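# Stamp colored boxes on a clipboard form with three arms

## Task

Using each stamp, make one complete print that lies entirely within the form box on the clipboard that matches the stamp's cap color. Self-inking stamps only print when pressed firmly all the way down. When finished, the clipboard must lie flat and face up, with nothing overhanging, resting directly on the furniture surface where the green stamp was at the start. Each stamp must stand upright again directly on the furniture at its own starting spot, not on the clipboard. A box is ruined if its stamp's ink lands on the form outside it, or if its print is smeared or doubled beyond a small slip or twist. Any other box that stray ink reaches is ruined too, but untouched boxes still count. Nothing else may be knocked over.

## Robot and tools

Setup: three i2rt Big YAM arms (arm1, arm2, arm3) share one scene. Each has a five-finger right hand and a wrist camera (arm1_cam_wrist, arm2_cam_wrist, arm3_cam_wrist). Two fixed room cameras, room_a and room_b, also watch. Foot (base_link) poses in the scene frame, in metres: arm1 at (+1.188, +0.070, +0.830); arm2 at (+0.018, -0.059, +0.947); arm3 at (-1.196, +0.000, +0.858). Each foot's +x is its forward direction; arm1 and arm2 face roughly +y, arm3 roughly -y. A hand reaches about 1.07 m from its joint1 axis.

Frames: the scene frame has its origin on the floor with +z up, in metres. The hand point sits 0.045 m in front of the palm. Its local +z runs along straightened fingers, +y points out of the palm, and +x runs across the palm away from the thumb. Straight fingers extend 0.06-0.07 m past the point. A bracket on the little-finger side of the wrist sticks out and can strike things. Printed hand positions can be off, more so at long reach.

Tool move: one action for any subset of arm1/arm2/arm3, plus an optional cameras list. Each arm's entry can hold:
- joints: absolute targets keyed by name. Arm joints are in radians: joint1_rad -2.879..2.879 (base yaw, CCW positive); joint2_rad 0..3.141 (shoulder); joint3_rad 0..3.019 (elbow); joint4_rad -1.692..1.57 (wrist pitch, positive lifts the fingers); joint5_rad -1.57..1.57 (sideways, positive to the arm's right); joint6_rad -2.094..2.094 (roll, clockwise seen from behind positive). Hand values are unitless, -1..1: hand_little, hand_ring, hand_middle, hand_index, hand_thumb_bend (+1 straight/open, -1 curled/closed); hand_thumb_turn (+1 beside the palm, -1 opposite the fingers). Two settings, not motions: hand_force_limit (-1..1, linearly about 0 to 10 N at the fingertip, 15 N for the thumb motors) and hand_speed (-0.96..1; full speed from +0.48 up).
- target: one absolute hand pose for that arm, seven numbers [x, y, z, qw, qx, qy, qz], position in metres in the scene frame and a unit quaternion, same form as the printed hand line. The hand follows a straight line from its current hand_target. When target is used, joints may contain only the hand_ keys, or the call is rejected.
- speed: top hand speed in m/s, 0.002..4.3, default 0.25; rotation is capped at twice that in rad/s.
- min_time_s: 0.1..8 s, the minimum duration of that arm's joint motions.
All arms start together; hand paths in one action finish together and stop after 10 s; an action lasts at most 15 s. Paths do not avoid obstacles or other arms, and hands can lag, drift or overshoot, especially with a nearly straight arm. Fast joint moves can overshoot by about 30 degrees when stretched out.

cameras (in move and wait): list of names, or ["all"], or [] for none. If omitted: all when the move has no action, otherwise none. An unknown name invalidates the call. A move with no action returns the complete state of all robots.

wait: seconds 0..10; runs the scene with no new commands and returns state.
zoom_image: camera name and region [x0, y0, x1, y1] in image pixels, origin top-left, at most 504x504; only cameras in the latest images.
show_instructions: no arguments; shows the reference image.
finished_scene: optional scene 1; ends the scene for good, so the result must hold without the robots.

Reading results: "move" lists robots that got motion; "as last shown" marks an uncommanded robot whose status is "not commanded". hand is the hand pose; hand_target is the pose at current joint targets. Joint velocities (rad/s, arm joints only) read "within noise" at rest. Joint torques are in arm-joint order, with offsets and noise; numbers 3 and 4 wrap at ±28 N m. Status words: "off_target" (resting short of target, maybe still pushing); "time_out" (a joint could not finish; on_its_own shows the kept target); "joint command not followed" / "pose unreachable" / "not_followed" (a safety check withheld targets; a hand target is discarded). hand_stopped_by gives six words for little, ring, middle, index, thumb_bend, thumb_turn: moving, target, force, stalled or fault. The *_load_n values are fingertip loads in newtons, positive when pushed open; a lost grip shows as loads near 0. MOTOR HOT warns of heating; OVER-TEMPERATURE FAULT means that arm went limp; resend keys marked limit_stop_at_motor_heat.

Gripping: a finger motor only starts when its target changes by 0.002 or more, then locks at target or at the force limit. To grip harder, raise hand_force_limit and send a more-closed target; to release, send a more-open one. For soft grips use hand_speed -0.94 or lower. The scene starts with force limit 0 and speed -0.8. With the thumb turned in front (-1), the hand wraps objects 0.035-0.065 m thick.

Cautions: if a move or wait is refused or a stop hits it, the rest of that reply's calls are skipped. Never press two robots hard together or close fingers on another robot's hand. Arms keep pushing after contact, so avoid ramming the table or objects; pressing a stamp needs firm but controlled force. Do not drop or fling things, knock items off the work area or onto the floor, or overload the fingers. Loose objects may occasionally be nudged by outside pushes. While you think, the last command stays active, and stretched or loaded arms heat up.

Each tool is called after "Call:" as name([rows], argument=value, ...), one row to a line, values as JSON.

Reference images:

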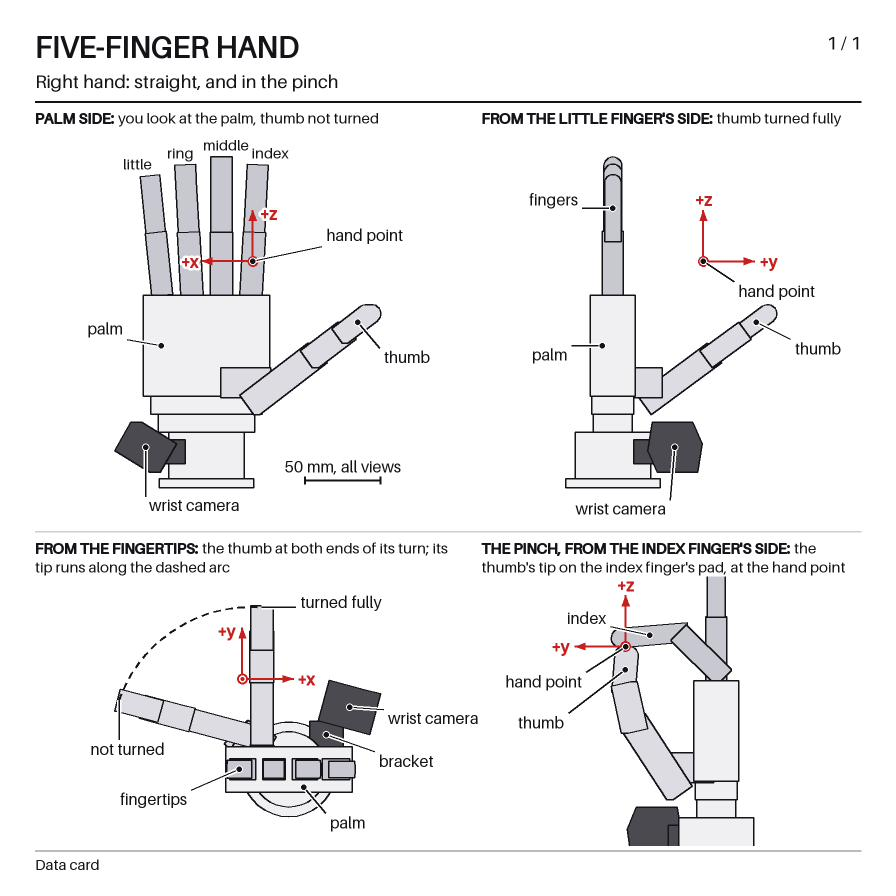

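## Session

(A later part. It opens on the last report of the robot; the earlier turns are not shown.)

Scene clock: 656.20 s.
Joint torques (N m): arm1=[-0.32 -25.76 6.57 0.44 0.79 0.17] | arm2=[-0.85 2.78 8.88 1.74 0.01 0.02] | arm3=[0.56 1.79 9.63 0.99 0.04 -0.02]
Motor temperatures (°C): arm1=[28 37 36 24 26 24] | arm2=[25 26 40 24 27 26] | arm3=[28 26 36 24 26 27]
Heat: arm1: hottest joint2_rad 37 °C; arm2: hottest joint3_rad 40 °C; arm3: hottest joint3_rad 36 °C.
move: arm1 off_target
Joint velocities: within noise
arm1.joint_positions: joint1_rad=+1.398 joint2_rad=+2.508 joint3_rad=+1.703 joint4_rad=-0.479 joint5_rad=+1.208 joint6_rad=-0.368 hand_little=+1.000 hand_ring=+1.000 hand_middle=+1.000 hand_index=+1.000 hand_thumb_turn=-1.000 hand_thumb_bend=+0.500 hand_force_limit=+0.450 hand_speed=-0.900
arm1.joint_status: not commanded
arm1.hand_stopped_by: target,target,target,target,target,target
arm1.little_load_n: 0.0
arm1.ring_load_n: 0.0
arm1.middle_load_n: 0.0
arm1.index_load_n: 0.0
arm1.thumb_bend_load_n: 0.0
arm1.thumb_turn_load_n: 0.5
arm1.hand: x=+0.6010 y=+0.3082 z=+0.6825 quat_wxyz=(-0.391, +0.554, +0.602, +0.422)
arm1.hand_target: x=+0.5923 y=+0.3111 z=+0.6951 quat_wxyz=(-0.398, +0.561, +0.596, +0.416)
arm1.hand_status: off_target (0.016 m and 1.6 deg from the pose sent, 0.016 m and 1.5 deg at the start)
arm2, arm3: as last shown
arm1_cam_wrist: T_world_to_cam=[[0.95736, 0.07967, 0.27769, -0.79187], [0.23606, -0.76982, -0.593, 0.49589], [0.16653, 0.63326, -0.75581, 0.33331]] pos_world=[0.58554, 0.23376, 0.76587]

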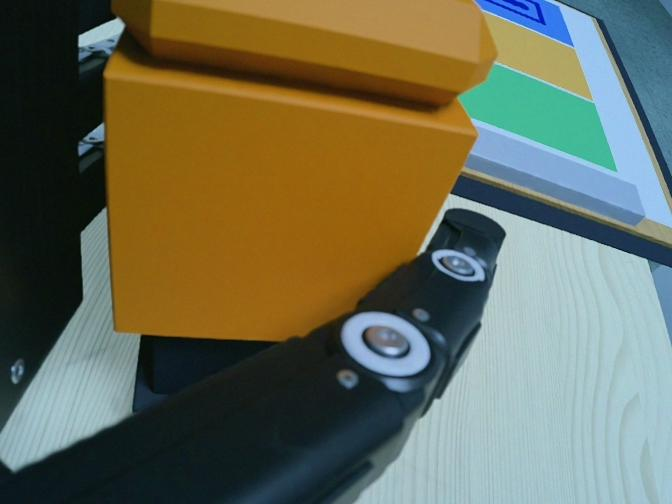

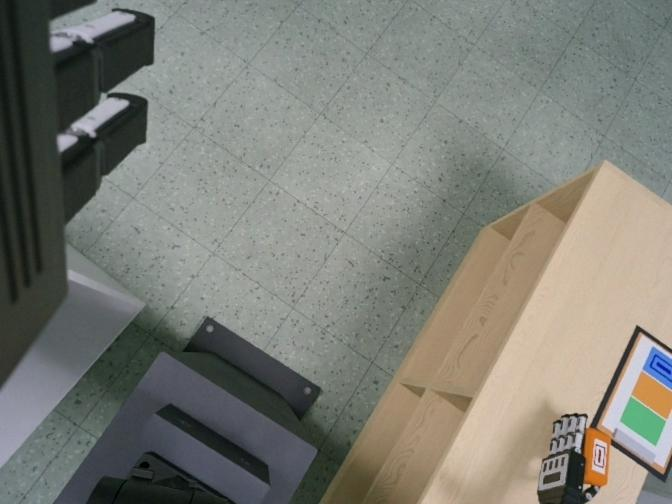

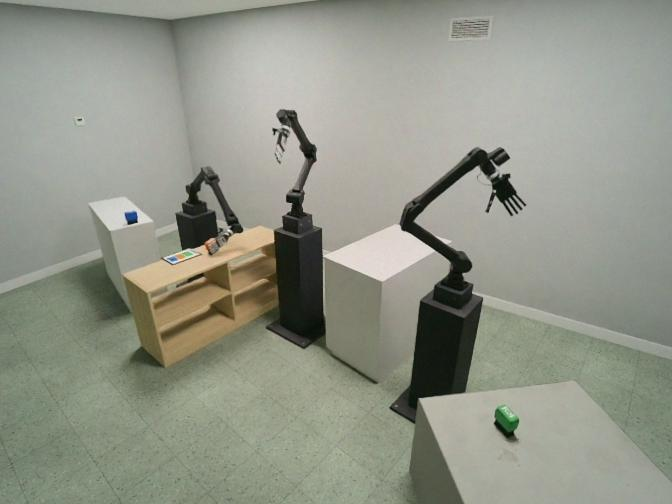

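Call:
move(cameras=["all"])

Scene clock: 664.10 s.
Joint torques (N m): arm1=[-0.09 -25.7 6.49 0.57 0.8 0.2] | arm2=[-1.2 3.08 8.91 1.73 0.03 0.02] | arm3=[0.56 1.79 9.65 0.98 0.04 -0.02]
Motor temperatures (°C): arm1=[28 36 36 24 26 24] | arm2=[25 26 40 24 27 26] | arm3=[28 26 36 24 26 27]
Heat: arm1: hottest joint2_rad 36 °C; arm2: hottest joint3_rad 40 °C; arm3: hottest joint3_rad 36 °C.
Joint velocities: within noise
arm1.joint_positions: joint1_rad=+1.398 joint2_rad=+2.508 joint3_rad=+1.703 joint4_rad=-0.479 joint5_rad=+1.208 joint6_rad=-0.368 hand_little=+1.000 hand_ring=+1.000 hand_middle=+1.000 hand_index=+1.000 hand_thumb_turn=-1.000 hand_thumb_bend=+0.500 hand_force_limit=+0.450 hand_speed=-0.900
arm1.joint_status: not commanded
arm1.hand_stopped_by: target,target,target,target,target,target
arm1.little_load_n: 0.0
arm1.ring_load_n: 0.0
arm1.middle_load_n: 0.5
arm1.index_load_n: 0.0
arm1.thumb_bend_load_n: 0.0
arm1.thumb_turn_load_n: 0.5
arm1.hand: x=+0.6010 y=+0.3082 z=+0.6825 quat_wxyz=(-0.391, +0.554, +0.602, +0.422) (m; scene frame)
arm1.hand_target: x=+0.5923 y=+0.3111 z=+0.6951 quat_wxyz=(-0.398, +0.561, +0.596, +0.416) (m; scene frame)
arm1.hand_status: off_target (0.016 m and 1.6 deg from the pose sent, 0.016 m and 1.5 deg at the start)
arm2.joint_positions: joint1_rad=+0.324 joint2_rad=+0.620 joint3_rad=+1.386 joint4_rad=-1.524 joint5_rad=-0.089 joint6_rad=-1.582 hand_little=+1.000 hand_ring=+1.000 hand_middle=+1.000 hand_index=+1.000 hand_thumb_turn=+1.000 hand_thumb_bend=+1.000 hand_force_limit=+0.000 hand_speed=-0.800
arm2.joint_status: not commanded
arm2.hand_stopped_by: target,target,target,target,target,target
arm2.little_load_n: 0.0
arm2.ring_load_n: 0.0
arm2.middle_load_n: 0.0
arm2.index_load_n: 0.0
arm2.thumb_bend_load_n: 0.0
arm2.thumb_turn_load_n: 0.0
arm2.hand: x=-0.0104 y=+0.1512 z=+1.4070 quat_wxyz=(-0.348, +0.506, +0.766, +0.190) (m; scene frame)
arm2.hand_target: x=-0.0104 y=+0.1515 z=+1.4181 quat_wxyz=(-0.358, +0.502, +0.762, +0.197) (m; scene frame)
arm2.hand_status: not commanded
arm3.joint_positions: joint1_rad=-0.880 joint2_rad=+0.621 joint3_rad=+1.361 joint4_rad=-1.625 joint5_rad=+0.146 joint6_rad=-1.401 hand_little=+1.000 hand_ring=+1.000 hand_middle=+1.000 hand_index=+1.000 hand_thumb_turn=+1.000 hand_thumb_bend=+1.000 hand_force_limit=+0.000 hand_speed=-0.800
arm3.joint_status: not commanded
arm3.hand_stopped_by: target,target,target,target,target,target
arm3.little_load_n: 0.0
arm3.ring_load_n: -0.5
arm3.middle_load_n: 0.0
arm3.index_load_n: 0.0
arm3.thumb_bend_load_n: 0.0
arm3.thumb_turn_load_n: 0.0
arm3.hand: x=-1.3774 y=-0.0426 z=+1.2961 quat_wxyz=(+0.334, +0.215, -0.915, +0.077) (m; scene frame)
arm3.hand_target: x=-1.3774 y=-0.0426 z=+1.3031 quat_wxyz=(+0.342, +0.214, -0.912, +0.081) (m; scene frame)
arm3.hand_status: not commanded
pictures: arm1_cam_wrist, arm2_cam_wrist, arm3_cam_wrist, room_a, room_b
camera_calibration:
arm1_cam_wrist: T_world_to_cam=[[0.95736, 0.07967, 0.27769, -0.79187], [0.23606, -0.76982, -0.593, 0.49589], [0.16653, 0.63326, -0.75581, 0.33331]] pos_world=[0.58554, 0.23376, 0.76587]

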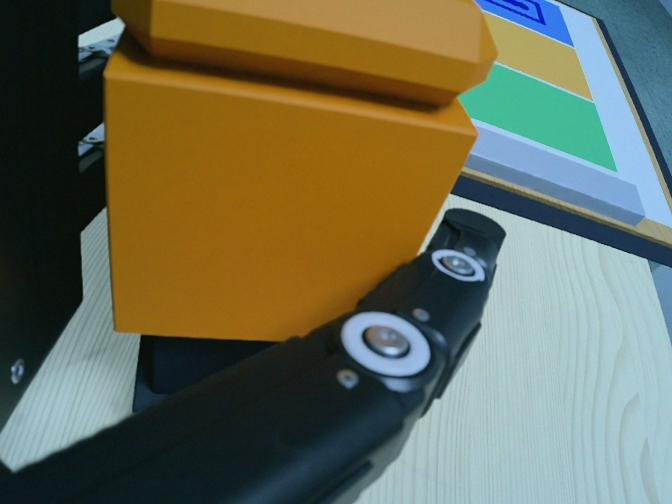

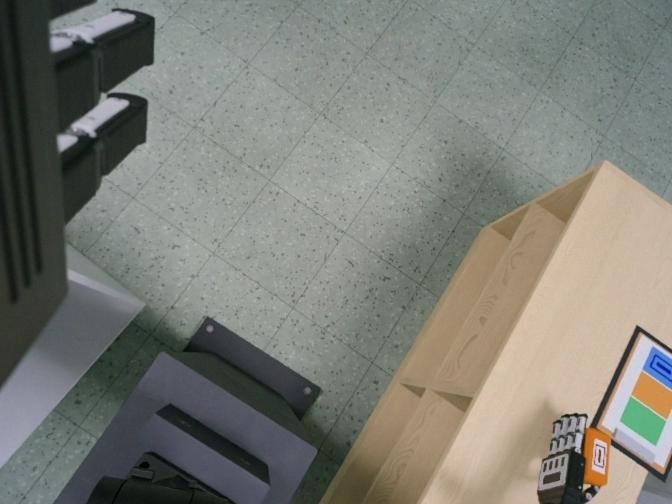

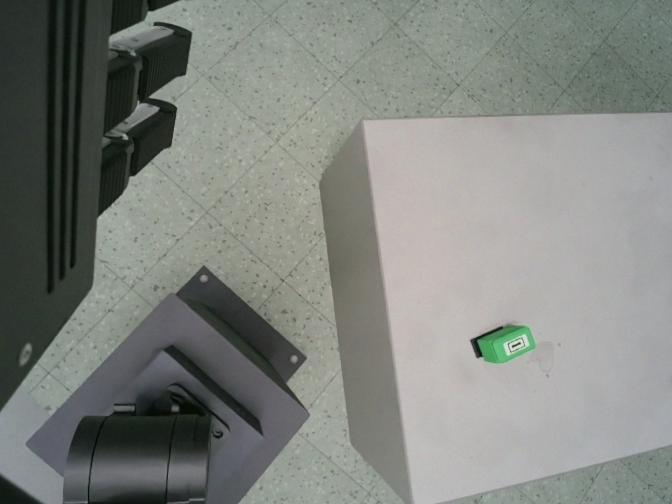

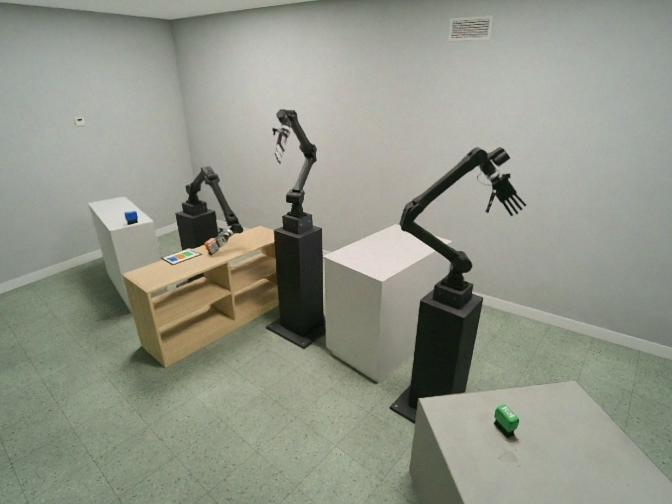

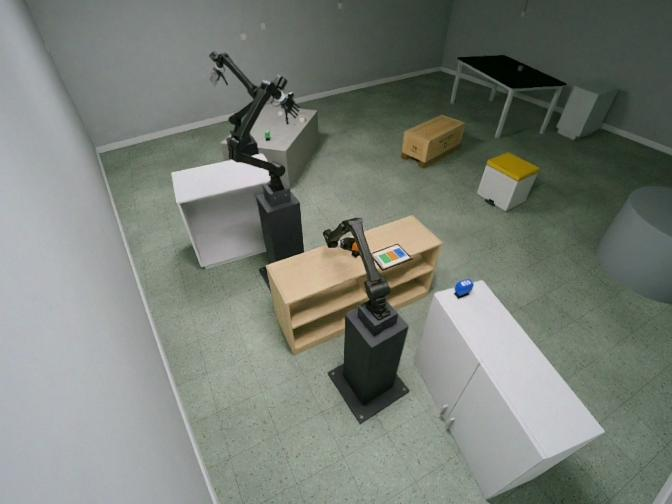

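Call:
zoom_image(camera="room_a", region=[150, 210, 280, 290])

Call:
zoom_image(camera="arm2_cam_wrist", region=[500, 310, 672, 504])

Call:
zoom_image(camera="room_b", region=[310, 210, 450, 290])

Scaled by 3.877 from the camera's image (finer frame: 960x720).

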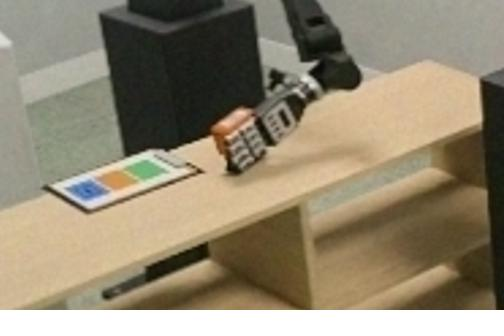

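Scaled by 2.598 from the camera's image (finer frame: 960x720).

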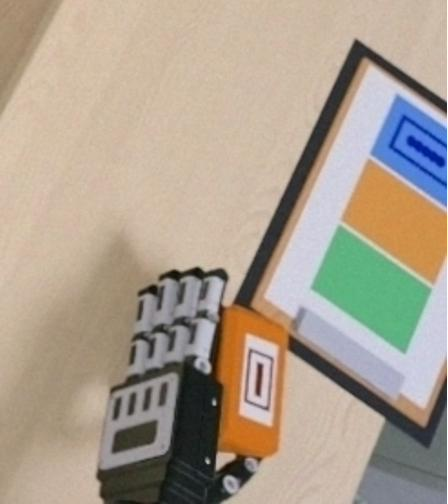

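Scaled by 3.600 from the camera's image (finer frame: 960x720).

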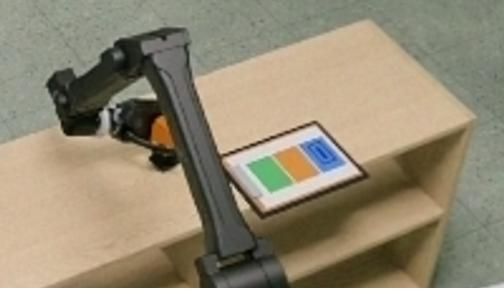

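Call:
move(arm1={"joints":{"hand_thumb_bend":0.65,"hand_speed":-0.9}}, cameras=["arm1_cam_wrist","room_a"])

Scene clock: 670.37 s.
Joint torques (N m): arm1=[-0.73 -25.76 6.64 0.43 0.78 0.18] | arm2=[-0.79 2.84 8.91 1.8 0 0.05] | arm3=[0.56 1.79 9.63 0.99 0.04 -0.03]
Motor temperatures (°C): arm1=[28 36 36 24 26 24] | arm2=[25 26 40 24 27 26] | arm3=[28 26 36 24 26 27]
Heat: arm1: hottest joint2_rad 36 °C; arm2: hottest joint3_rad 40 °C; arm3: hottest joint3_rad 36 °C.
move: arm1 done
Joint velocities: within noise
arm1.joint_positions: joint1_rad=+1.398 joint2_rad=+2.508 joint3_rad=+1.703 joint4_rad=-0.479 joint5_rad=+1.208 joint6_rad=-0.368 hand_little=+1.000 hand_ring=+1.000 hand_middle=+1.000 hand_index=+1.000 hand_thumb_turn=-1.000 hand_thumb_bend=+0.650 hand_force_limit=+0.450 hand_speed=-0.900
arm1.joint_status: all done
arm1.hand_stopped_by: target,target,target,target,target,target
arm1.little_load_n: 0.0
arm1.ring_load_n: 0.0
arm1.middle_load_n: 0.0
arm1.index_load_n: 0.0
arm1.thumb_bend_load_n: 0.5
arm1.thumb_turn_load_n: 0.5
arm1.hand: x=+0.6010 y=+0.3082 z=+0.6825 quat_wxyz=(-0.391, +0.554, +0.602, +0.422)
arm1.hand_target: x=+0.5923 y=+0.3111 z=+0.6951 quat_wxyz=(-0.398, +0.561, +0.595, +0.416)
arm1.hand_status: not commanded
arm2, arm3: as last shown
arm3.ring_load_n: 0.0
arm3.thumb_turn_load_n: 0.5
arm1_cam_wrist: T_world_to_cam=[[0.95736, 0.07967, 0.27769, -0.79187], [0.23606, -0.76982, -0.593, 0.49589], [0.16653, 0.63326, -0.75581, 0.33331]] pos_world=[0.58554, 0.23376, 0.76587]

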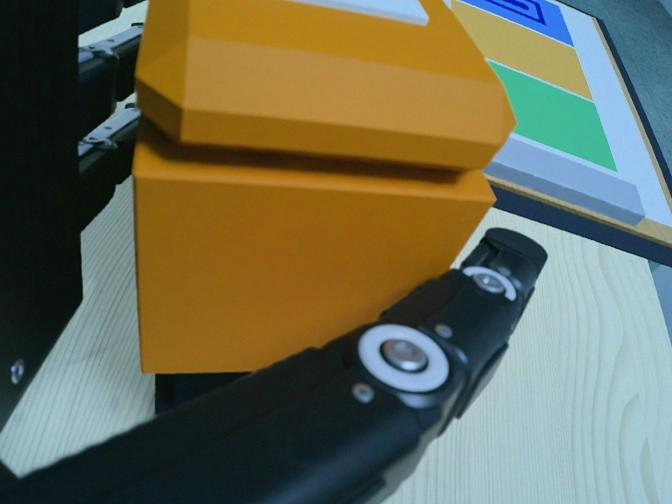

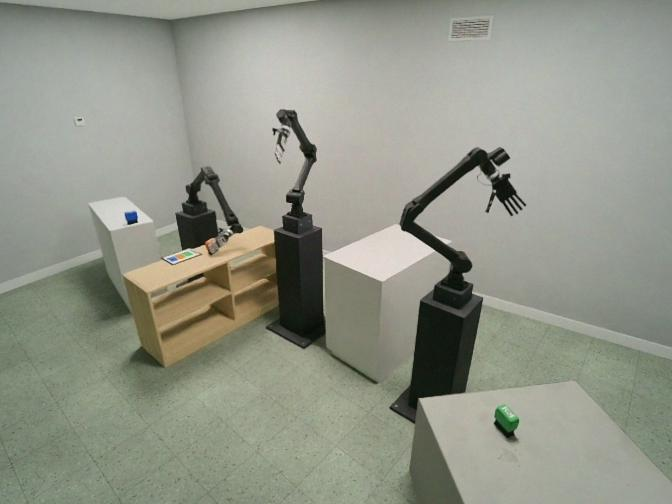

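Call:
move(arm1={"joints":{"hand_thumb_bend":1.0,"hand_speed":-0.85}}, cameras=["arm1_cam_wrist"])

Scene clock: 674.10 s.
Joint torques (N m): arm1=[-0.5 -25.41 6.54 0.44 0.81 0.17] | arm2=[-0.91 2.67 8.98 1.72 0.06 0.01] | arm3=[0.56 1.79 9.63 0.98 0.04 -0.02]
Motor temperatures (°C): arm1=[28 36 36 24 26 24] | arm2=[25 26 40 24 27 26] | arm3=[28 26 36 24 26 27]
Heat: arm1: hottest joint2_rad 36 °C; arm2: hottest joint3_rad 40 °C; arm3: hottest joint3_rad 36 °C.
move: arm1 done
Joint velocities: within noise
arm1.joint_positions: joint1_rad=+1.398 joint2_rad=+2.508 joint3_rad=+1.703 joint4_rad=-0.479 joint5_rad=+1.208 joint6_rad=-0.368 hand_little=+1.000 hand_ring=+1.000 hand_middle=+1.000 hand_index=+1.000 hand_thumb_turn=-1.000 hand_thumb_bend=+1.000 hand_force_limit=+0.450 hand_speed=-0.850
arm1.joint_status: all done
arm1.hand_stopped_by: target,target,target,target,target,target
arm1.little_load_n: 0.0
arm1.ring_load_n: 0.0
arm1.middle_load_n: 0.0
arm1.index_load_n: 0.0
arm1.thumb_bend_load_n: -0.5
arm1.thumb_turn_load_n: 0.5
arm1.hand: x=+0.6010 y=+0.3082 z=+0.6825 quat_wxyz=(-0.391, +0.554, +0.602, +0.422)
arm1.hand_target: x=+0.5923 y=+0.3111 z=+0.6951 quat_wxyz=(-0.398, +0.561, +0.595, +0.416)
arm1.hand_status: not commanded
arm2, arm3: as last shown
arm3.thumb_turn_load_n: 0.0
arm1_cam_wrist: T_world_to_cam=[[0.95736, 0.07967, 0.27769, -0.79187], [0.23606, -0.76982, -0.593, 0.49589], [0.16653, 0.63326, -0.75581, 0.33331]] pos_world=[0.58554, 0.23376, 0.76587]

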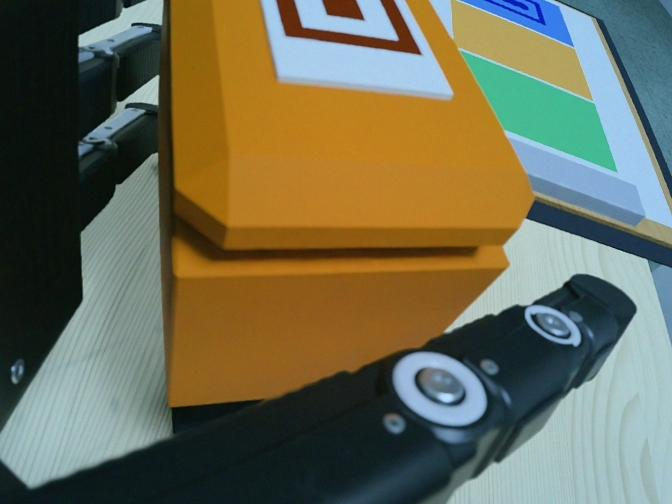

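Call:
move(arm1={"target":[0.588,0.275,0.690,-0.391,0.554,0.602,0.422],"speed":0.04}, cameras=["arm1_cam_wrist"])

Scene clock: 677.33 s.
Joint torques (N m): arm1=[0.56 -22.24 8.03 0.25 1.03 0.26] | arm2=[-1.14 3.19 9.01 1.78 0.02 0.05] | arm3=[0.56 1.79 9.63 0.98 0.04 -0.02]
Motor temperatures (°C): arm1=[28 36 36 24 26 24] | arm2=[25 26 40 24 27 26] | arm3=[28 26 36 24 26 27]
Heat: arm1: hottest joint2_rad 36 °C; arm2: hottest joint3_rad 40 °C; arm3: hottest joint3_rad 36 °C.
move: arm1 off_target
Joint velocities: within noise
arm1.joint_positions: joint1_rad=+1.443 joint2_rad=+2.508 joint3_rad=+1.750 joint4_rad=-0.664 joint5_rad=+1.217 joint6_rad=-0.237 hand_little=+1.000 hand_ring=+1.000 hand_middle=+1.000 hand_index=+1.000 hand_thumb_turn=-1.000 hand_thumb_bend=+1.000 hand_force_limit=+0.450 hand_speed=-0.850
arm1.joint_status: not commanded
arm1.hand_stopped_by: target,target,target,target,target,target
arm1.little_load_n: 0.0
arm1.ring_load_n: 0.0
arm1.middle_load_n: 0.0
arm1.index_load_n: 0.0
arm1.thumb_bend_load_n: 0.0
arm1.thumb_turn_load_n: 0.0
arm1.hand: x=+0.5976 y=+0.2792 z=+0.6934 quat_wxyz=(-0.385, +0.552, +0.605, +0.426)
arm1.hand_target: x=+0.5883 y=+0.2750 z=+0.6903 quat_wxyz=(-0.391, +0.554, +0.602, +0.422)
arm1.hand_status: off_target (0.011 m and 0.9 deg from the pose sent, 0.036 m and 0.0 deg at the start)
arm2, arm3: as last shown
arm1_cam_wrist: T_world_to_cam=[[0.95354, 0.07771, 0.29107, -0.79581], [0.2423, -0.77194, -0.58771, 0.47401], [0.17902, 0.63093, -0.75491, 0.35313]] pos_world=[0.58076, 0.20495, 0.77679]

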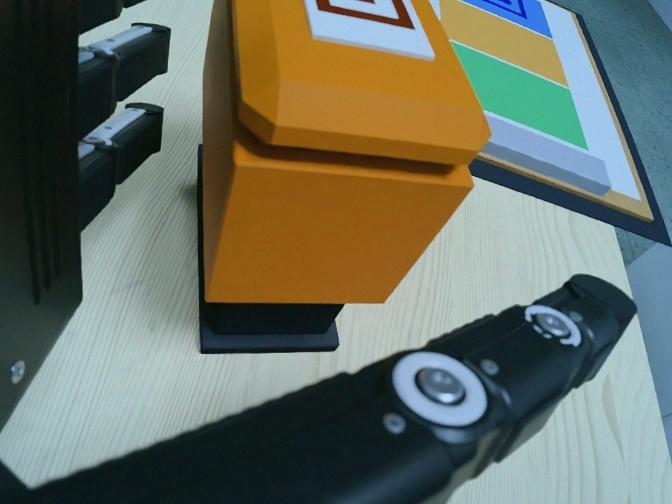

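Call:
move(arm1={"target":[0.588,0.270,0.79,-0.385,0.552,0.605,0.426],"speed":0.12}, cameras=["arm1_cam_wrist"])

Call:
move(arm1={"target":[0.596,0.318,0.765,-0.3446,0.5603,0.6696,0.3449],"speed":0.1}, cameras=["arm1_cam_wrist","arm2_cam_wrist"])

Scene clock: 687.87 s.
Joint torques (N m): arm1=[1.2 -25.11 7.31 0.21 0.95 0.18] | arm2=[-0.79 2.78 8.91 1.7 0.01 0.08] | arm3=[0.5 1.79 9.65 0.98 0.04 -0.02]
Motor temperatures (°C): arm1=[28 35 36 24 27 24] | arm2=[25 26 41 24 27 26] | arm3=[28 26 36 24 26 27]
Heat: arm1: hottest joint3_rad 36 °C; arm2: hottest joint3_rad 41 °C; arm3: hottest joint3_rad 36 °C.
move: arm1 off_target
Joint velocities: within noise
arm1.joint_positions: joint1_rad=+1.443 joint2_rad=+2.374 joint3_rad=+1.750 joint4_rad=-0.854 joint5_rad=+1.217 joint6_rad=-0.208 hand_little=+1.000 hand_ring=+1.000 hand_middle=+1.000 hand_index=+1.000 hand_thumb_turn=-1.000 hand_thumb_bend=+1.000 hand_force_limit=+0.450 hand_speed=-0.850
arm1.joint_status: not commanded
arm1.hand_stopped_by: target,target,target,target,target,target
arm1.little_load_n: 0.0
arm1.ring_load_n: 0.0
arm1.middle_load_n: 0.0
arm1.index_load_n: 0.5
arm1.thumb_bend_load_n: 0.0
arm1.thumb_turn_load_n: 0.5
arm1.hand: x=+0.5978 y=+0.2780 z=+0.7784 quat_wxyz=(-0.373, +0.549, +0.608, +0.435)
arm1.hand_target: x=+0.5882 y=+0.2701 z=+0.7900 quat_wxyz=(-0.385, +0.552, +0.605, +0.426)
arm1.hand_status: off_target (0.017 m and 1.8 deg from the pose sent, 0.098 m and 0.1 deg at the start)
arm2, arm3: as last shown
arm3.index_load_n: 0.5
arm1_cam_wrist: T_world_to_cam=[[0.94511, 0.06954, 0.31927, -0.83533], [0.25245, -0.77577, -0.57832, 0.51076], [0.20747, 0.62718, -0.75074, 0.39875]] pos_world=[0.57781, 0.20423, 0.86143]

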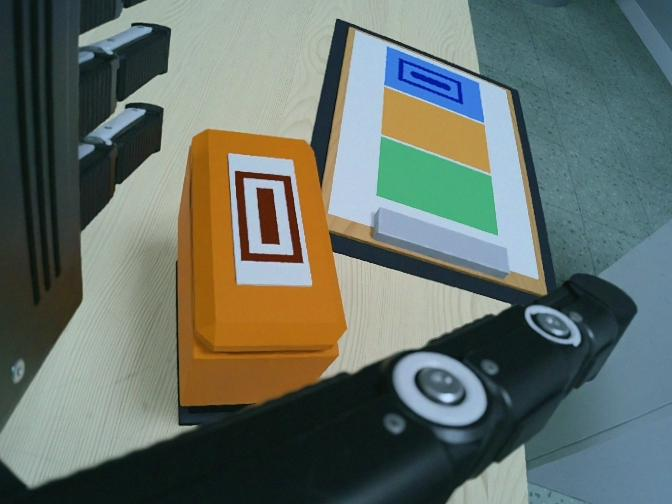

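Scene clock: 689.83 s.
Joint torques (N m): arm1=[-1.38 -25.64 5.5 1.36 0.63 0.02] | arm2=[-1.03 2.78 8.99 1.77 -0.04 0.03] | arm3=[0.5 1.79 9.63 0.98 0.04 -0.02]
Motor temperatures (°C): arm1=[28 36 36 24 27 24] | arm2=[25 26 41 24 27 26] | arm3=[28 26 36 24 26 27]
Heat: arm1: hottest joint2_rad 36 °C; arm2: hottest joint3_rad 41 °C; arm3: hottest joint3_rad 36 °C.
move: arm1 off_target
Joint velocities: within noise
arm1.joint_positions: joint1_rad=+1.365 joint2_rad=+2.305 joint3_rad=+1.619 joint4_rad=-0.552 joint5_rad=+0.976 joint6_rad=-0.493 hand_little=+1.000 hand_ring=+1.000 hand_middle=+1.000 hand_index=+1.000 hand_thumb_turn=-1.000 hand_thumb_bend=+1.000 hand_force_limit=+0.450 hand_speed=-0.850
arm1.joint_status: not commanded
arm1.hand_stopped_by: target,target,target,target,target,target
arm1.little_load_n: 0.0
arm1.ring_load_n: 0.0
arm1.middle_load_n: 0.0
arm1.index_load_n: 0.0
arm1.thumb_bend_load_n: 0.0
arm1.thumb_turn_load_n: 0.0
arm1.hand: x=+0.5988 y=+0.3113 z=+0.7504 quat_wxyz=(-0.336, +0.556, +0.675, +0.350)
arm1.hand_target: x=+0.5961 y=+0.3180 z=+0.7650 quat_wxyz=(-0.345, +0.560, +0.669, +0.345)
arm1.hand_status: off_target (0.016 m and 1.4 deg from the pose sent, 0.042 m and 13.0 deg at the start)
arm2, arm3: as last shown
arm3.index_load_n: 0.0
arm1_cam_wrist: T_world_to_cam=[[0.93207, 0.22292, 0.28558, -0.84429], [0.329, -0.85087, -0.40961, 0.37103], [0.15168, 0.47574, -0.86641, 0.52392]] pos_world=[0.5854, 0.25466, 0.84702]

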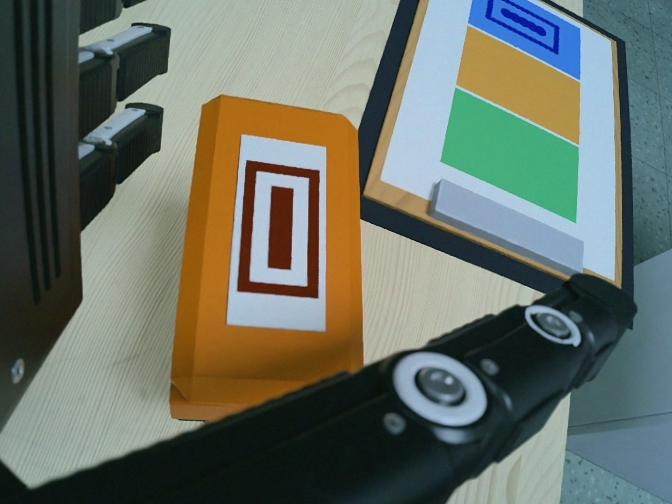

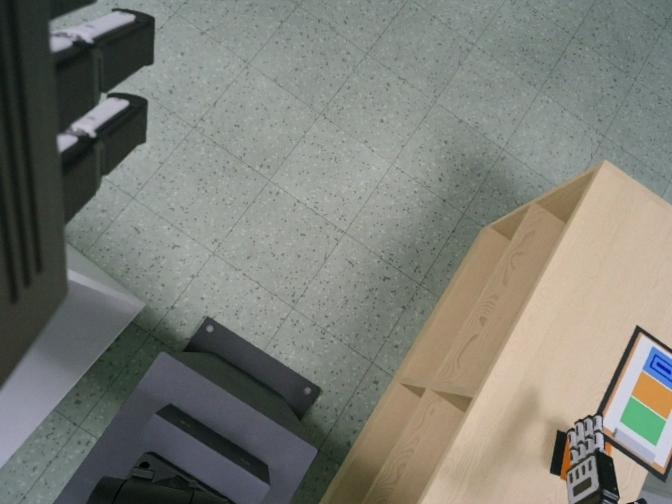

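Call:
move(arm1={"target":[0.601,0.336,0.715,-0.3446,0.5603,0.6696,0.3449],"speed":0.06}, cameras=["arm1_cam_wrist"])

Scene clock: 693.67 s.
Joint torques (N m): arm1=[-1.44 -21.3 5.65 1.61 0.62 0.02] | arm2=[-0.79 2.84 8.95 1.73 0.01 0.02] | arm3=[0.56 1.79 9.63 0.98 0.04 -0.02]
Motor temperatures (°C): arm1=[28 36 36 24 26 24] | arm2=[25 26 41 24 27 26] | arm3=[28 26 36 24 26 27]
Heat: arm1: hottest joint2_rad 36 °C; arm2: hottest joint3_rad 41 °C; arm3: hottest joint3_rad 36 °C.
move: arm1 off_target
Joint velocities: within noise
arm1.joint_positions: joint1_rad=+1.340 joint2_rad=+2.334 joint3_rad=+1.604 joint4_rad=-0.424 joint5_rad=+0.965 joint6_rad=-0.539 hand_little=+1.000 hand_ring=+1.000 hand_middle=+1.000 hand_index=+1.000 hand_thumb_turn=-1.000 hand_thumb_bend=+1.000 hand_force_limit=+0.450 hand_speed=-0.850
arm1.joint_status: not commanded
arm1.hand_stopped_by: target,target,target,target,target,target
arm1.little_load_n: 0.5
arm1.ring_load_n: -0.5
arm1.middle_load_n: 0.0
arm1.index_load_n: 0.0
arm1.thumb_bend_load_n: 0.0
arm1.thumb_turn_load_n: 0.0
arm1.hand: x=+0.5936 y=+0.3286 z=+0.7299 quat_wxyz=(-0.354, +0.562, +0.667, +0.339)
arm1.hand_target: x=+0.6013 y=+0.3357 z=+0.7153 quat_wxyz=(-0.345, +0.560, +0.670, +0.345)
arm1.hand_status: off_target (0.018 m and 1.3 deg from the pose sent, 0.043 m and 1.4 deg at the start)
arm2, arm3: as last shown
arm3.thumb_turn_load_n: 0.5
arm1_cam_wrist: T_world_to_cam=[[0.94352, 0.22456, 0.24359, -0.81401], [0.31252, -0.84729, -0.42944, 0.4022], [0.10996, 0.48132, -0.86962, 0.52397]] pos_world=[0.58473, 0.27138, 0.82666]

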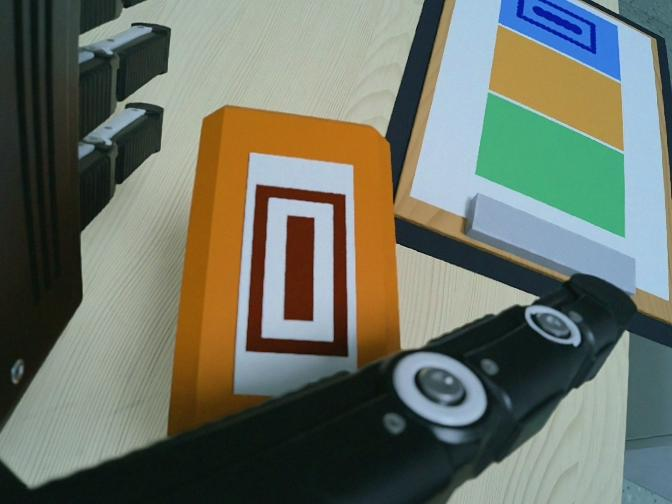

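Call:
move(arm1={"target":[0.607,0.334,0.690,-0.3446,0.5603,0.6696,0.3449],"speed":0.05}, cameras=["arm1_cam_wrist"])

Scene clock: 695.37 s.
Joint torques (N m): arm1=[-0.91 -21.25 5.41 1.61 0.66 0.06] | arm2=[-0.97 3.14 8.95 1.92 0.02 0.06] | arm3=[0.56 1.73 9.65 0.98 0.04 -0.03]
Motor temperatures (°C): arm1=[28 36 36 24 26 24] | arm2=[25 26 41 24 27 26] | arm3=[28 26 36 24 26 27]
Heat: arm1: hottest joint2_rad 36 °C; arm2: hottest joint3_rad 41 °C; arm3: hottest joint3_rad 36 °C.
move: arm1 off_target
Joint velocities: within noise
arm1.joint_positions: joint1_rad=+1.340 joint2_rad=+2.371 joint3_rad=+1.590 joint4_rad=-0.376 joint5_rad=+0.965 joint6_rad=-0.539 hand_little=+1.000 hand_ring=+1.000 hand_middle=+1.000 hand_index=+1.000 hand_thumb_turn=-1.000 hand_thumb_bend=+1.000 hand_force_limit=+0.450 hand_speed=-0.850
arm1.joint_status: not commanded
arm1.hand_stopped_by: target,target,target,target,target,target
arm1.little_load_n: 0.0
arm1.ring_load_n: 0.0
arm1.middle_load_n: 0.0
arm1.index_load_n: 0.0
arm1.thumb_bend_load_n: -0.5
arm1.thumb_turn_load_n: 0.0
arm1.hand: x=+0.5997 y=+0.3278 z=+0.7043 quat_wxyz=(-0.352, +0.561, +0.668, +0.340)
arm1.hand_target: x=+0.6073 y=+0.3337 z=+0.6902 quat_wxyz=(-0.344, +0.560, +0.670, +0.345)
arm1.hand_status: off_target (0.017 m and 1.1 deg from the pose sent, 0.042 m and 1.3 deg at the start)
arm2, arm3: as last shown
arm3.thumb_turn_load_n: 0.0
arm1_cam_wrist: T_world_to_cam=[[0.94266, 0.22483, 0.24665, -0.81521], [0.31412, -0.84741, -0.42805, 0.3867], [0.11277, 0.48099, -0.86944, 0.49981]] pos_world=[0.59063, 0.27058, 0.80116]

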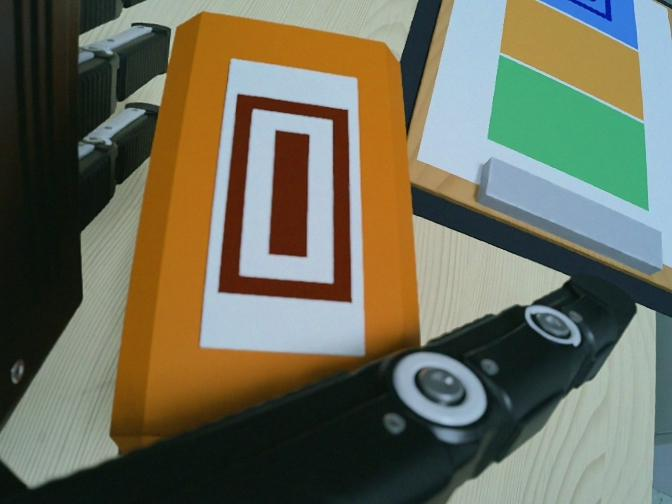

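Call:
move(arm1={"target":[0.610,0.333,0.678,-0.3446,0.5603,0.6696,0.3449],"speed":0.04}, cameras=["arm1_cam_wrist","room_a"])

Scene clock: 697.70 s.
Joint torques (N m): arm1=[-0.62 -20.42 5.14 1.78 0.66 0.1] | arm2=[-0.97 2.78 9.05 1.8 0.01 0.08] | arm3=[0.56 1.79 9.63 0.98 0.04 -0.02]
Motor temperatures (°C): arm1=[28 36 36 24 26 24] | arm2=[25 26 41 24 27 26] | arm3=[28 26 36 24 26 27]
Heat: arm1: hottest joint2_rad 36 °C; arm2: hottest joint3_rad 41 °C; arm3: hottest joint3_rad 36 °C.
move: arm1 off_target
Joint velocities: within noise
arm1.joint_positions: joint1_rad=+1.340 joint2_rad=+2.379 joint3_rad=+1.587 joint4_rad=-0.357 joint5_rad=+0.965 joint6_rad=-0.541 hand_little=+1.000 hand_ring=+1.000 hand_middle=+1.000 hand_index=+1.000 hand_thumb_turn=-1.000 hand_thumb_bend=+1.000 hand_force_limit=+0.450 hand_speed=-0.850
arm1.joint_status: not commanded
arm1.hand_stopped_by: target,target,target,target,target,target
arm1.little_load_n: 0.0
arm1.ring_load_n: 0.0
arm1.middle_load_n: 0.0
arm1.index_load_n: 0.0
arm1.thumb_bend_load_n: 0.0
arm1.thumb_turn_load_n: -1.0
arm1.hand: x=+0.5995 y=+0.3279 z=+0.6990 quat_wxyz=(-0.355, +0.561, +0.667, +0.338)
arm1.hand_target: x=+0.6106 y=+0.3325 z=+0.6785 quat_wxyz=(-0.344, +0.560, +0.670, +0.345)
arm1.hand_status: off_target (0.024 m and 1.5 deg from the pose sent, 0.029 m and 1.1 deg at the start)
arm2.joint_positions: joint1_rad=+0.324 joint2_rad=+0.620 joint3_rad=+1.386 joint4_rad=-1.524 joint5_rad=-0.089 joint6_rad=-1.582 hand_little=+1.000 hand_ring=+1.000 hand_middle=+1.000 hand_index=+1.000 hand_thumb_turn=+1.000 hand_thumb_bend=+1.000 hand_force_limit=+0.000 hand_speed=-0.800
arm2.joint_status: not commanded
arm2.hand_stopped_by: target,target,target,target,target,target
arm2.little_load_n: 0.0
arm2.ring_load_n: 0.0
arm2.middle_load_n: 0.0
arm2.index_load_n: 0.0
arm2.thumb_bend_load_n: 0.0
arm2.thumb_turn_load_n: 0.0
arm2.hand: x=-0.0104 y=+0.1512 z=+1.4070 quat_wxyz=(-0.348, +0.506, +0.766, +0.190)
arm2.hand_target: x=-0.0104 y=+0.1515 z=+1.4181 quat_wxyz=(-0.358, +0.502, +0.762, +0.197)
arm2.hand_status: not commanded
arm3.joint_positions: joint1_rad=-0.880 joint2_rad=+0.621 joint3_rad=+1.361 joint4_rad=-1.625 joint5_rad=+0.146 joint6_rad=-1.401 hand_little=+1.000 hand_ring=+1.000 hand_middle=+1.000 hand_index=+1.000 hand_thumb_turn=+1.000 hand_thumb_bend=+1.000 hand_force_limit=+0.000 hand_speed=-0.800
arm3.joint_status: not commanded
arm3.hand_stopped_by: target,target,target,target,target,target
arm3.little_load_n: 0.0
arm3.ring_load_n: 0.0
arm3.middle_load_n: 0.0
arm3.index_load_n: 0.0
arm3.thumb_bend_load_n: 0.0
arm3.thumb_turn_load_n: 0.0
arm3.hand: x=-1.3774 y=-0.0426 z=+1.2961 quat_wxyz=(+0.334, +0.215, -0.915, +0.077)
arm3.hand_target: x=-1.3774 y=-0.0426 z=+1.3031 quat_wxyz=(+0.342, +0.214, -0.912, +0.081)
arm3.hand_status: not commanded
arm1_cam_wrist: T_world_to_cam=[[0.94395, 0.2256, 0.24097, -0.81078], [0.31239, -0.84639, -0.43132, 0.38758], [0.10665, 0.48242, -0.86943, 0.49827]] pos_world=[0.59112, 0.27058, 0.79575]

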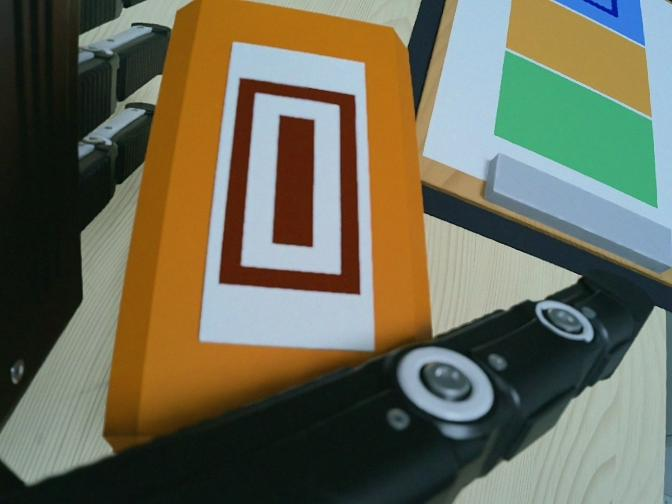

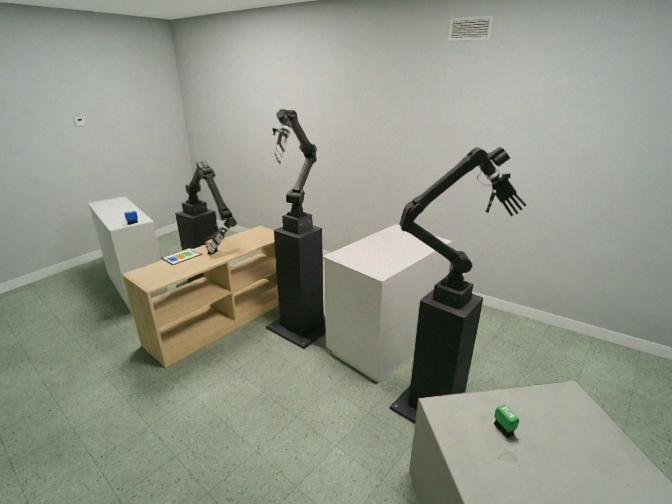

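Call:
move(arm1={"target":[0.610,0.314,0.712,-0.3446,0.5603,0.6696,0.3449],"speed":0.06})

Call:
move(arm1={"target":[0.612,0.316,0.680,-0.3446,0.5603,0.6696,0.3449],"speed":0.04}, cameras=["arm1_cam_wrist","room_a"])

Scene clock: 709.93 s.
Joint torques (N m): arm1=[0.79 -25.58 4.86 0.51 0.94 0.22] | arm2=[-0.56 2.73 9.17 1.76 0.02 -0.01] | arm3=[0.56 1.79 9.63 0.99 0.04 -0.02]
Motor temperatures (°C): arm1=[28 37 35 24 26 24] | arm2=[25 26 41 24 27 26] | arm3=[28 26 36 24 26 27]
Heat: arm1: hottest joint2_rad 37 °C; arm2: hottest joint3_rad 41 °C; arm3: hottest joint3_rad 36 °C.
move: arm1 off_target
Joint velocities: within noise
arm1.joint_positions: joint1_rad=+1.348 joint2_rad=+2.371 joint3_rad=+1.572 joint4_rad=-0.416 joint5_rad=+0.970 joint6_rad=-0.509 hand_little=+1.000 hand_ring=+1.000 hand_middle=+1.000 hand_index=+1.000 hand_thumb_turn=-1.000 hand_thumb_bend=+1.000 hand_force_limit=+0.450 hand_speed=-0.850
arm1.joint_status: not commanded
arm1.hand_stopped_by: target,target,target,target,target,target
arm1.little_load_n: 0.0
arm1.ring_load_n: 0.0
arm1.middle_load_n: 0.0
arm1.index_load_n: 0.0
arm1.thumb_bend_load_n: 0.0
arm1.thumb_turn_load_n: 0.0
arm1.hand: x=+0.6135 y=+0.3201 z=+0.6987 quat_wxyz=(-0.338, +0.560, +0.672, +0.348)
arm1.hand_target: x=+0.6099 y=+0.3140 z=+0.7118 quat_wxyz=(-0.345, +0.560, +0.670, +0.345)
arm1.hand_status: off_target (0.015 m and 0.9 deg from the pose sent, 0.022 m and 1.5 deg at the start)
arm2, arm3: as last shown
pictures: none

Scene clock: 711.27 s.
Joint torques (N m): arm1=[0.5 -20.25 5.42 1.57 0.88 0.15] | arm2=[-0.67 2.73 8.92 1.83 0.02 0.01] | arm3=[0.56 1.79 9.63 0.98 0.04 -0.02]
Motor temperatures (°C): arm1=[28 37 35 24 26 24] | arm2=[25 26 41 24 27 26] | arm3=[28 26 36 24 26 27]
Heat: arm1: hottest joint2_rad 37 °C; arm2: hottest joint3_rad 41 °C; arm3: hottest joint3_rad 36 °C.
move: arm1 off_target
Joint velocities: within noise
arm1.joint_positions: joint1_rad=+1.348 joint2_rad=+2.374 joint3_rad=+1.572 joint4_rad=-0.387 joint5_rad=+0.971 joint6_rad=-0.509 hand_little=+1.000 hand_ring=+1.000 hand_middle=+1.000 hand_index=+1.000 hand_thumb_turn=-1.000 hand_thumb_bend=+1.000 hand_force_limit=+0.450 hand_speed=-0.850
arm1.joint_status: not commanded
arm1.hand_stopped_by: target,target,target,target,target,target
arm1.little_load_n: 0.0
arm1.ring_load_n: 0.0
arm1.middle_load_n: 0.0
arm1.index_load_n: 0.0
arm1.thumb_bend_load_n: 0.0
arm1.thumb_turn_load_n: -0.5
arm1.hand: x=+0.6089 y=+0.3209 z=+0.6966 quat_wxyz=(-0.348, +0.563, +0.666, +0.343)
arm1.hand_target: x=+0.6123 y=+0.3159 z=+0.6805 quat_wxyz=(-0.345, +0.560, +0.670, +0.345)
arm1.hand_status: off_target (0.018 m and 0.7 deg from the pose sent, 0.019 m and 0.9 deg at the start)
arm2, arm3: as last shown
arm1_cam_wrist: T_world_to_cam=[[0.94309, 0.21571, 0.25308, -0.82214], [0.30855, -0.85143, -0.42409, 0.3766], [0.124, 0.47805, -0.86954, 0.48956]] pos_world=[0.59845, 0.26396, 0.79347]

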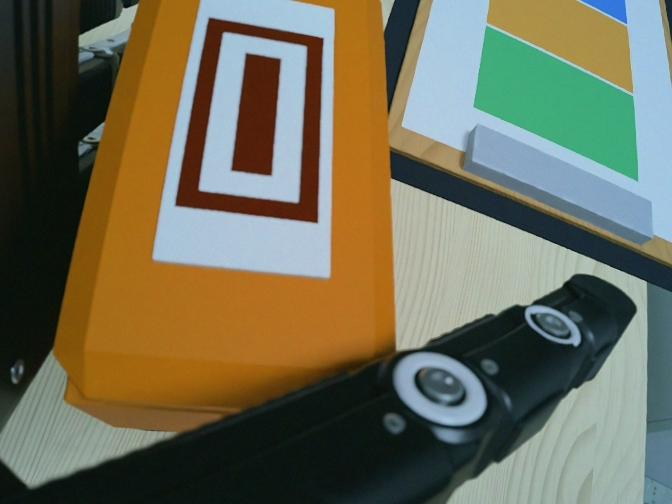

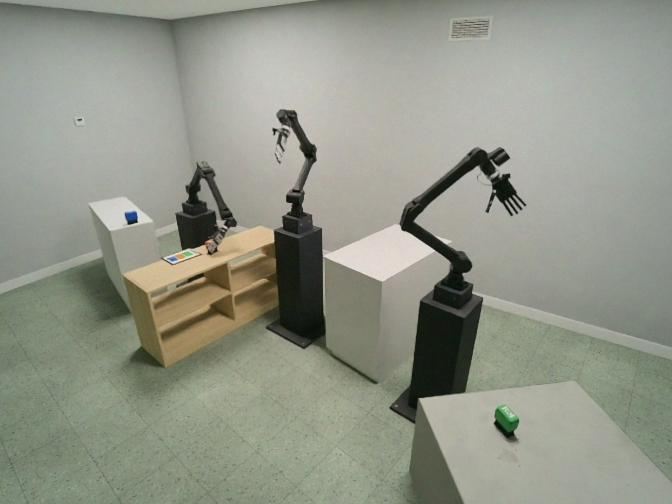

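Call:
move(arm1={"target":[0.611,0.309,0.672,-0.3446,0.5603,0.6696,0.3449],"speed":0.04}, cameras=["arm1_cam_wrist"])

Scene clock: 712.93 s.
Joint torques (N m): arm1=[1.08 -20.84 5.97 1.21 0.87 0.2] | arm2=[-1.2 2.96 9.02 1.7 -0.04 0.03] | arm3=[0.56 1.79 9.63 0.98 0.04 -0.02]
Motor temperatures (°C): arm1=[28 37 35 24 26 24] | arm2=[25 26 41 24 27 26] | arm3=[28 26 36 24 26 27]
Heat: arm1: hottest joint2_rad 37 °C; arm2: hottest joint3_rad 41 °C; arm3: hottest joint3_rad 36 °C.
move: arm1 off_target
Joint velocities: within noise
arm1.joint_positions: joint1_rad=+1.354 joint2_rad=+2.393 joint3_rad=+1.572 joint4_rad=-0.387 joint5_rad=+0.974 joint6_rad=-0.497 hand_little=+1.000 hand_ring=+1.000 hand_middle=+1.000 hand_index=+1.000 hand_thumb_turn=-1.000 hand_thumb_bend=+1.000 hand_force_limit=+0.450 hand_speed=-0.850
arm1.joint_status: not commanded
arm1.hand_stopped_by: target,target,target,target,target,target
arm1.little_load_n: 0.0
arm1.ring_load_n: 0.0
arm1.middle_load_n: 0.0
arm1.index_load_n: 0.0
arm1.thumb_bend_load_n: 0.0
arm1.thumb_turn_load_n: 0.0
arm1.hand: x=+0.6123 y=+0.3164 z=+0.6853 quat_wxyz=(-0.344, +0.562, +0.668, +0.345)
arm1.hand_target: x=+0.6113 y=+0.3089 z=+0.6722 quat_wxyz=(-0.345, +0.560, +0.670, +0.345)
arm1.hand_status: off_target (0.015 m and 0.3 deg from the pose sent, 0.027 m and 0.7 deg at the start)
arm2, arm3: as last shown
arm1_cam_wrist: T_world_to_cam=[[0.94105, 0.21473, 0.26138, -0.82567], [0.31132, -0.85203, -0.42086, 0.36312], [0.13234, 0.47742, -0.86865, 0.47596]] pos_world=[0.60096, 0.25946, 0.78208]

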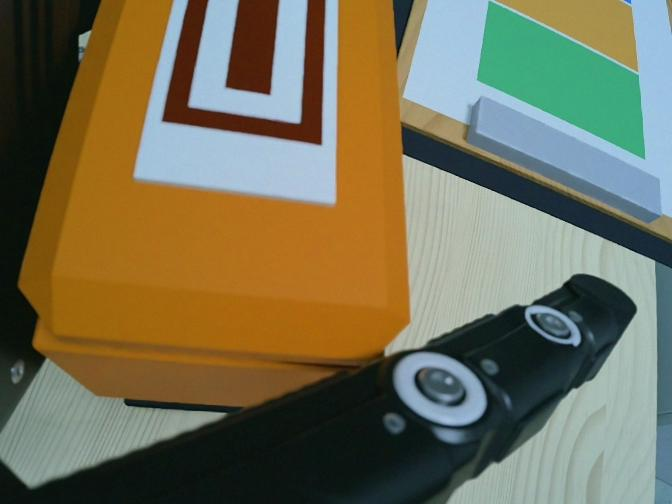

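Call:
move(arm1={"joints":{"hand_thumb_bend":0.0,"hand_force_limit":0.1,"hand_speed":-0.85}}, cameras=["arm1_cam_wrist"])

Scene clock: 717.67 s.
Joint torques (N m): arm1=[0.85 -20.78 6.08 1.21 0.49 0.24] | arm2=[-0.67 2.9 8.9 1.83 0.03 0.04] | arm3=[0.56 1.79 9.63 0.98 0.04 -0.02]
Motor temperatures (°C): arm1=[28 38 34 24 26 24] | arm2=[25 26 41 24 27 26] | arm3=[28 26 36 24 26 27]
Heat: arm1: hottest joint2_rad 38 °C; arm2: hottest joint3_rad 41 °C; arm3: hottest joint3_rad 36 °C.
move: arm1 off_target
Joint velocities: within noise
arm1.joint_positions: joint1_rad=+1.360 joint2_rad=+2.393 joint3_rad=+1.572 joint4_rad=-0.387 joint5_rad=+0.984 joint6_rad=-0.496 hand_little=+1.000 hand_ring=+1.000 hand_middle=+1.000 hand_index=+1.000 hand_thumb_turn=-1.000 hand_thumb_bend=+0.542 hand_force_limit=+0.100 hand_speed=-0.850
arm1.joint_status: hand_thumb_bend off_target (ended at +0.542, target +0.000); the others done
arm1.hand_stopped_by: target,target,target,target,force,target
arm1.little_load_n: 0.0
arm1.ring_load_n: 0.0
arm1.middle_load_n: 0.0
arm1.index_load_n: 0.0
arm1.thumb_bend_load_n: 8.0
arm1.thumb_turn_load_n: 1.0
arm1.hand: x=+0.6116 y=+0.3140 z=+0.6867 quat_wxyz=(-0.347, +0.560, +0.667, +0.348)
arm1.hand_target: x=+0.6113 y=+0.3089 z=+0.6722 quat_wxyz=(-0.345, +0.560, +0.670, +0.345)
arm1.hand_status: not commanded
arm2, arm3: as last shown
arm1_cam_wrist: T_world_to_cam=[[0.94028, 0.21466, 0.26419, -0.82628], [0.31374, -0.8476, -0.42795, 0.36397], [0.13207, 0.48528, -0.86433, 0.47312]] pos_world=[0.60026, 0.25627, 0.78298]

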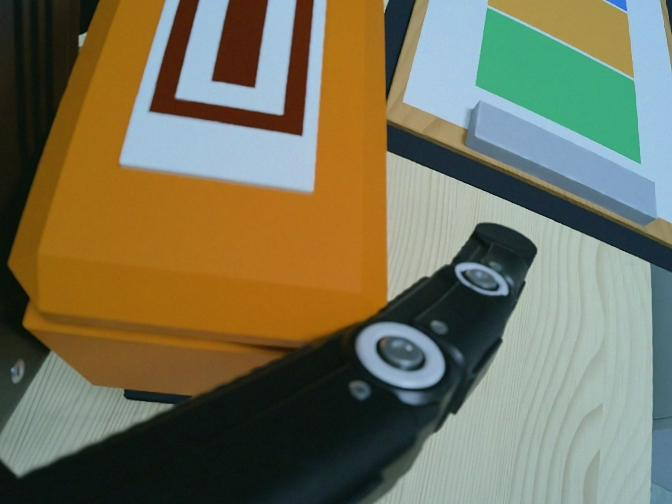

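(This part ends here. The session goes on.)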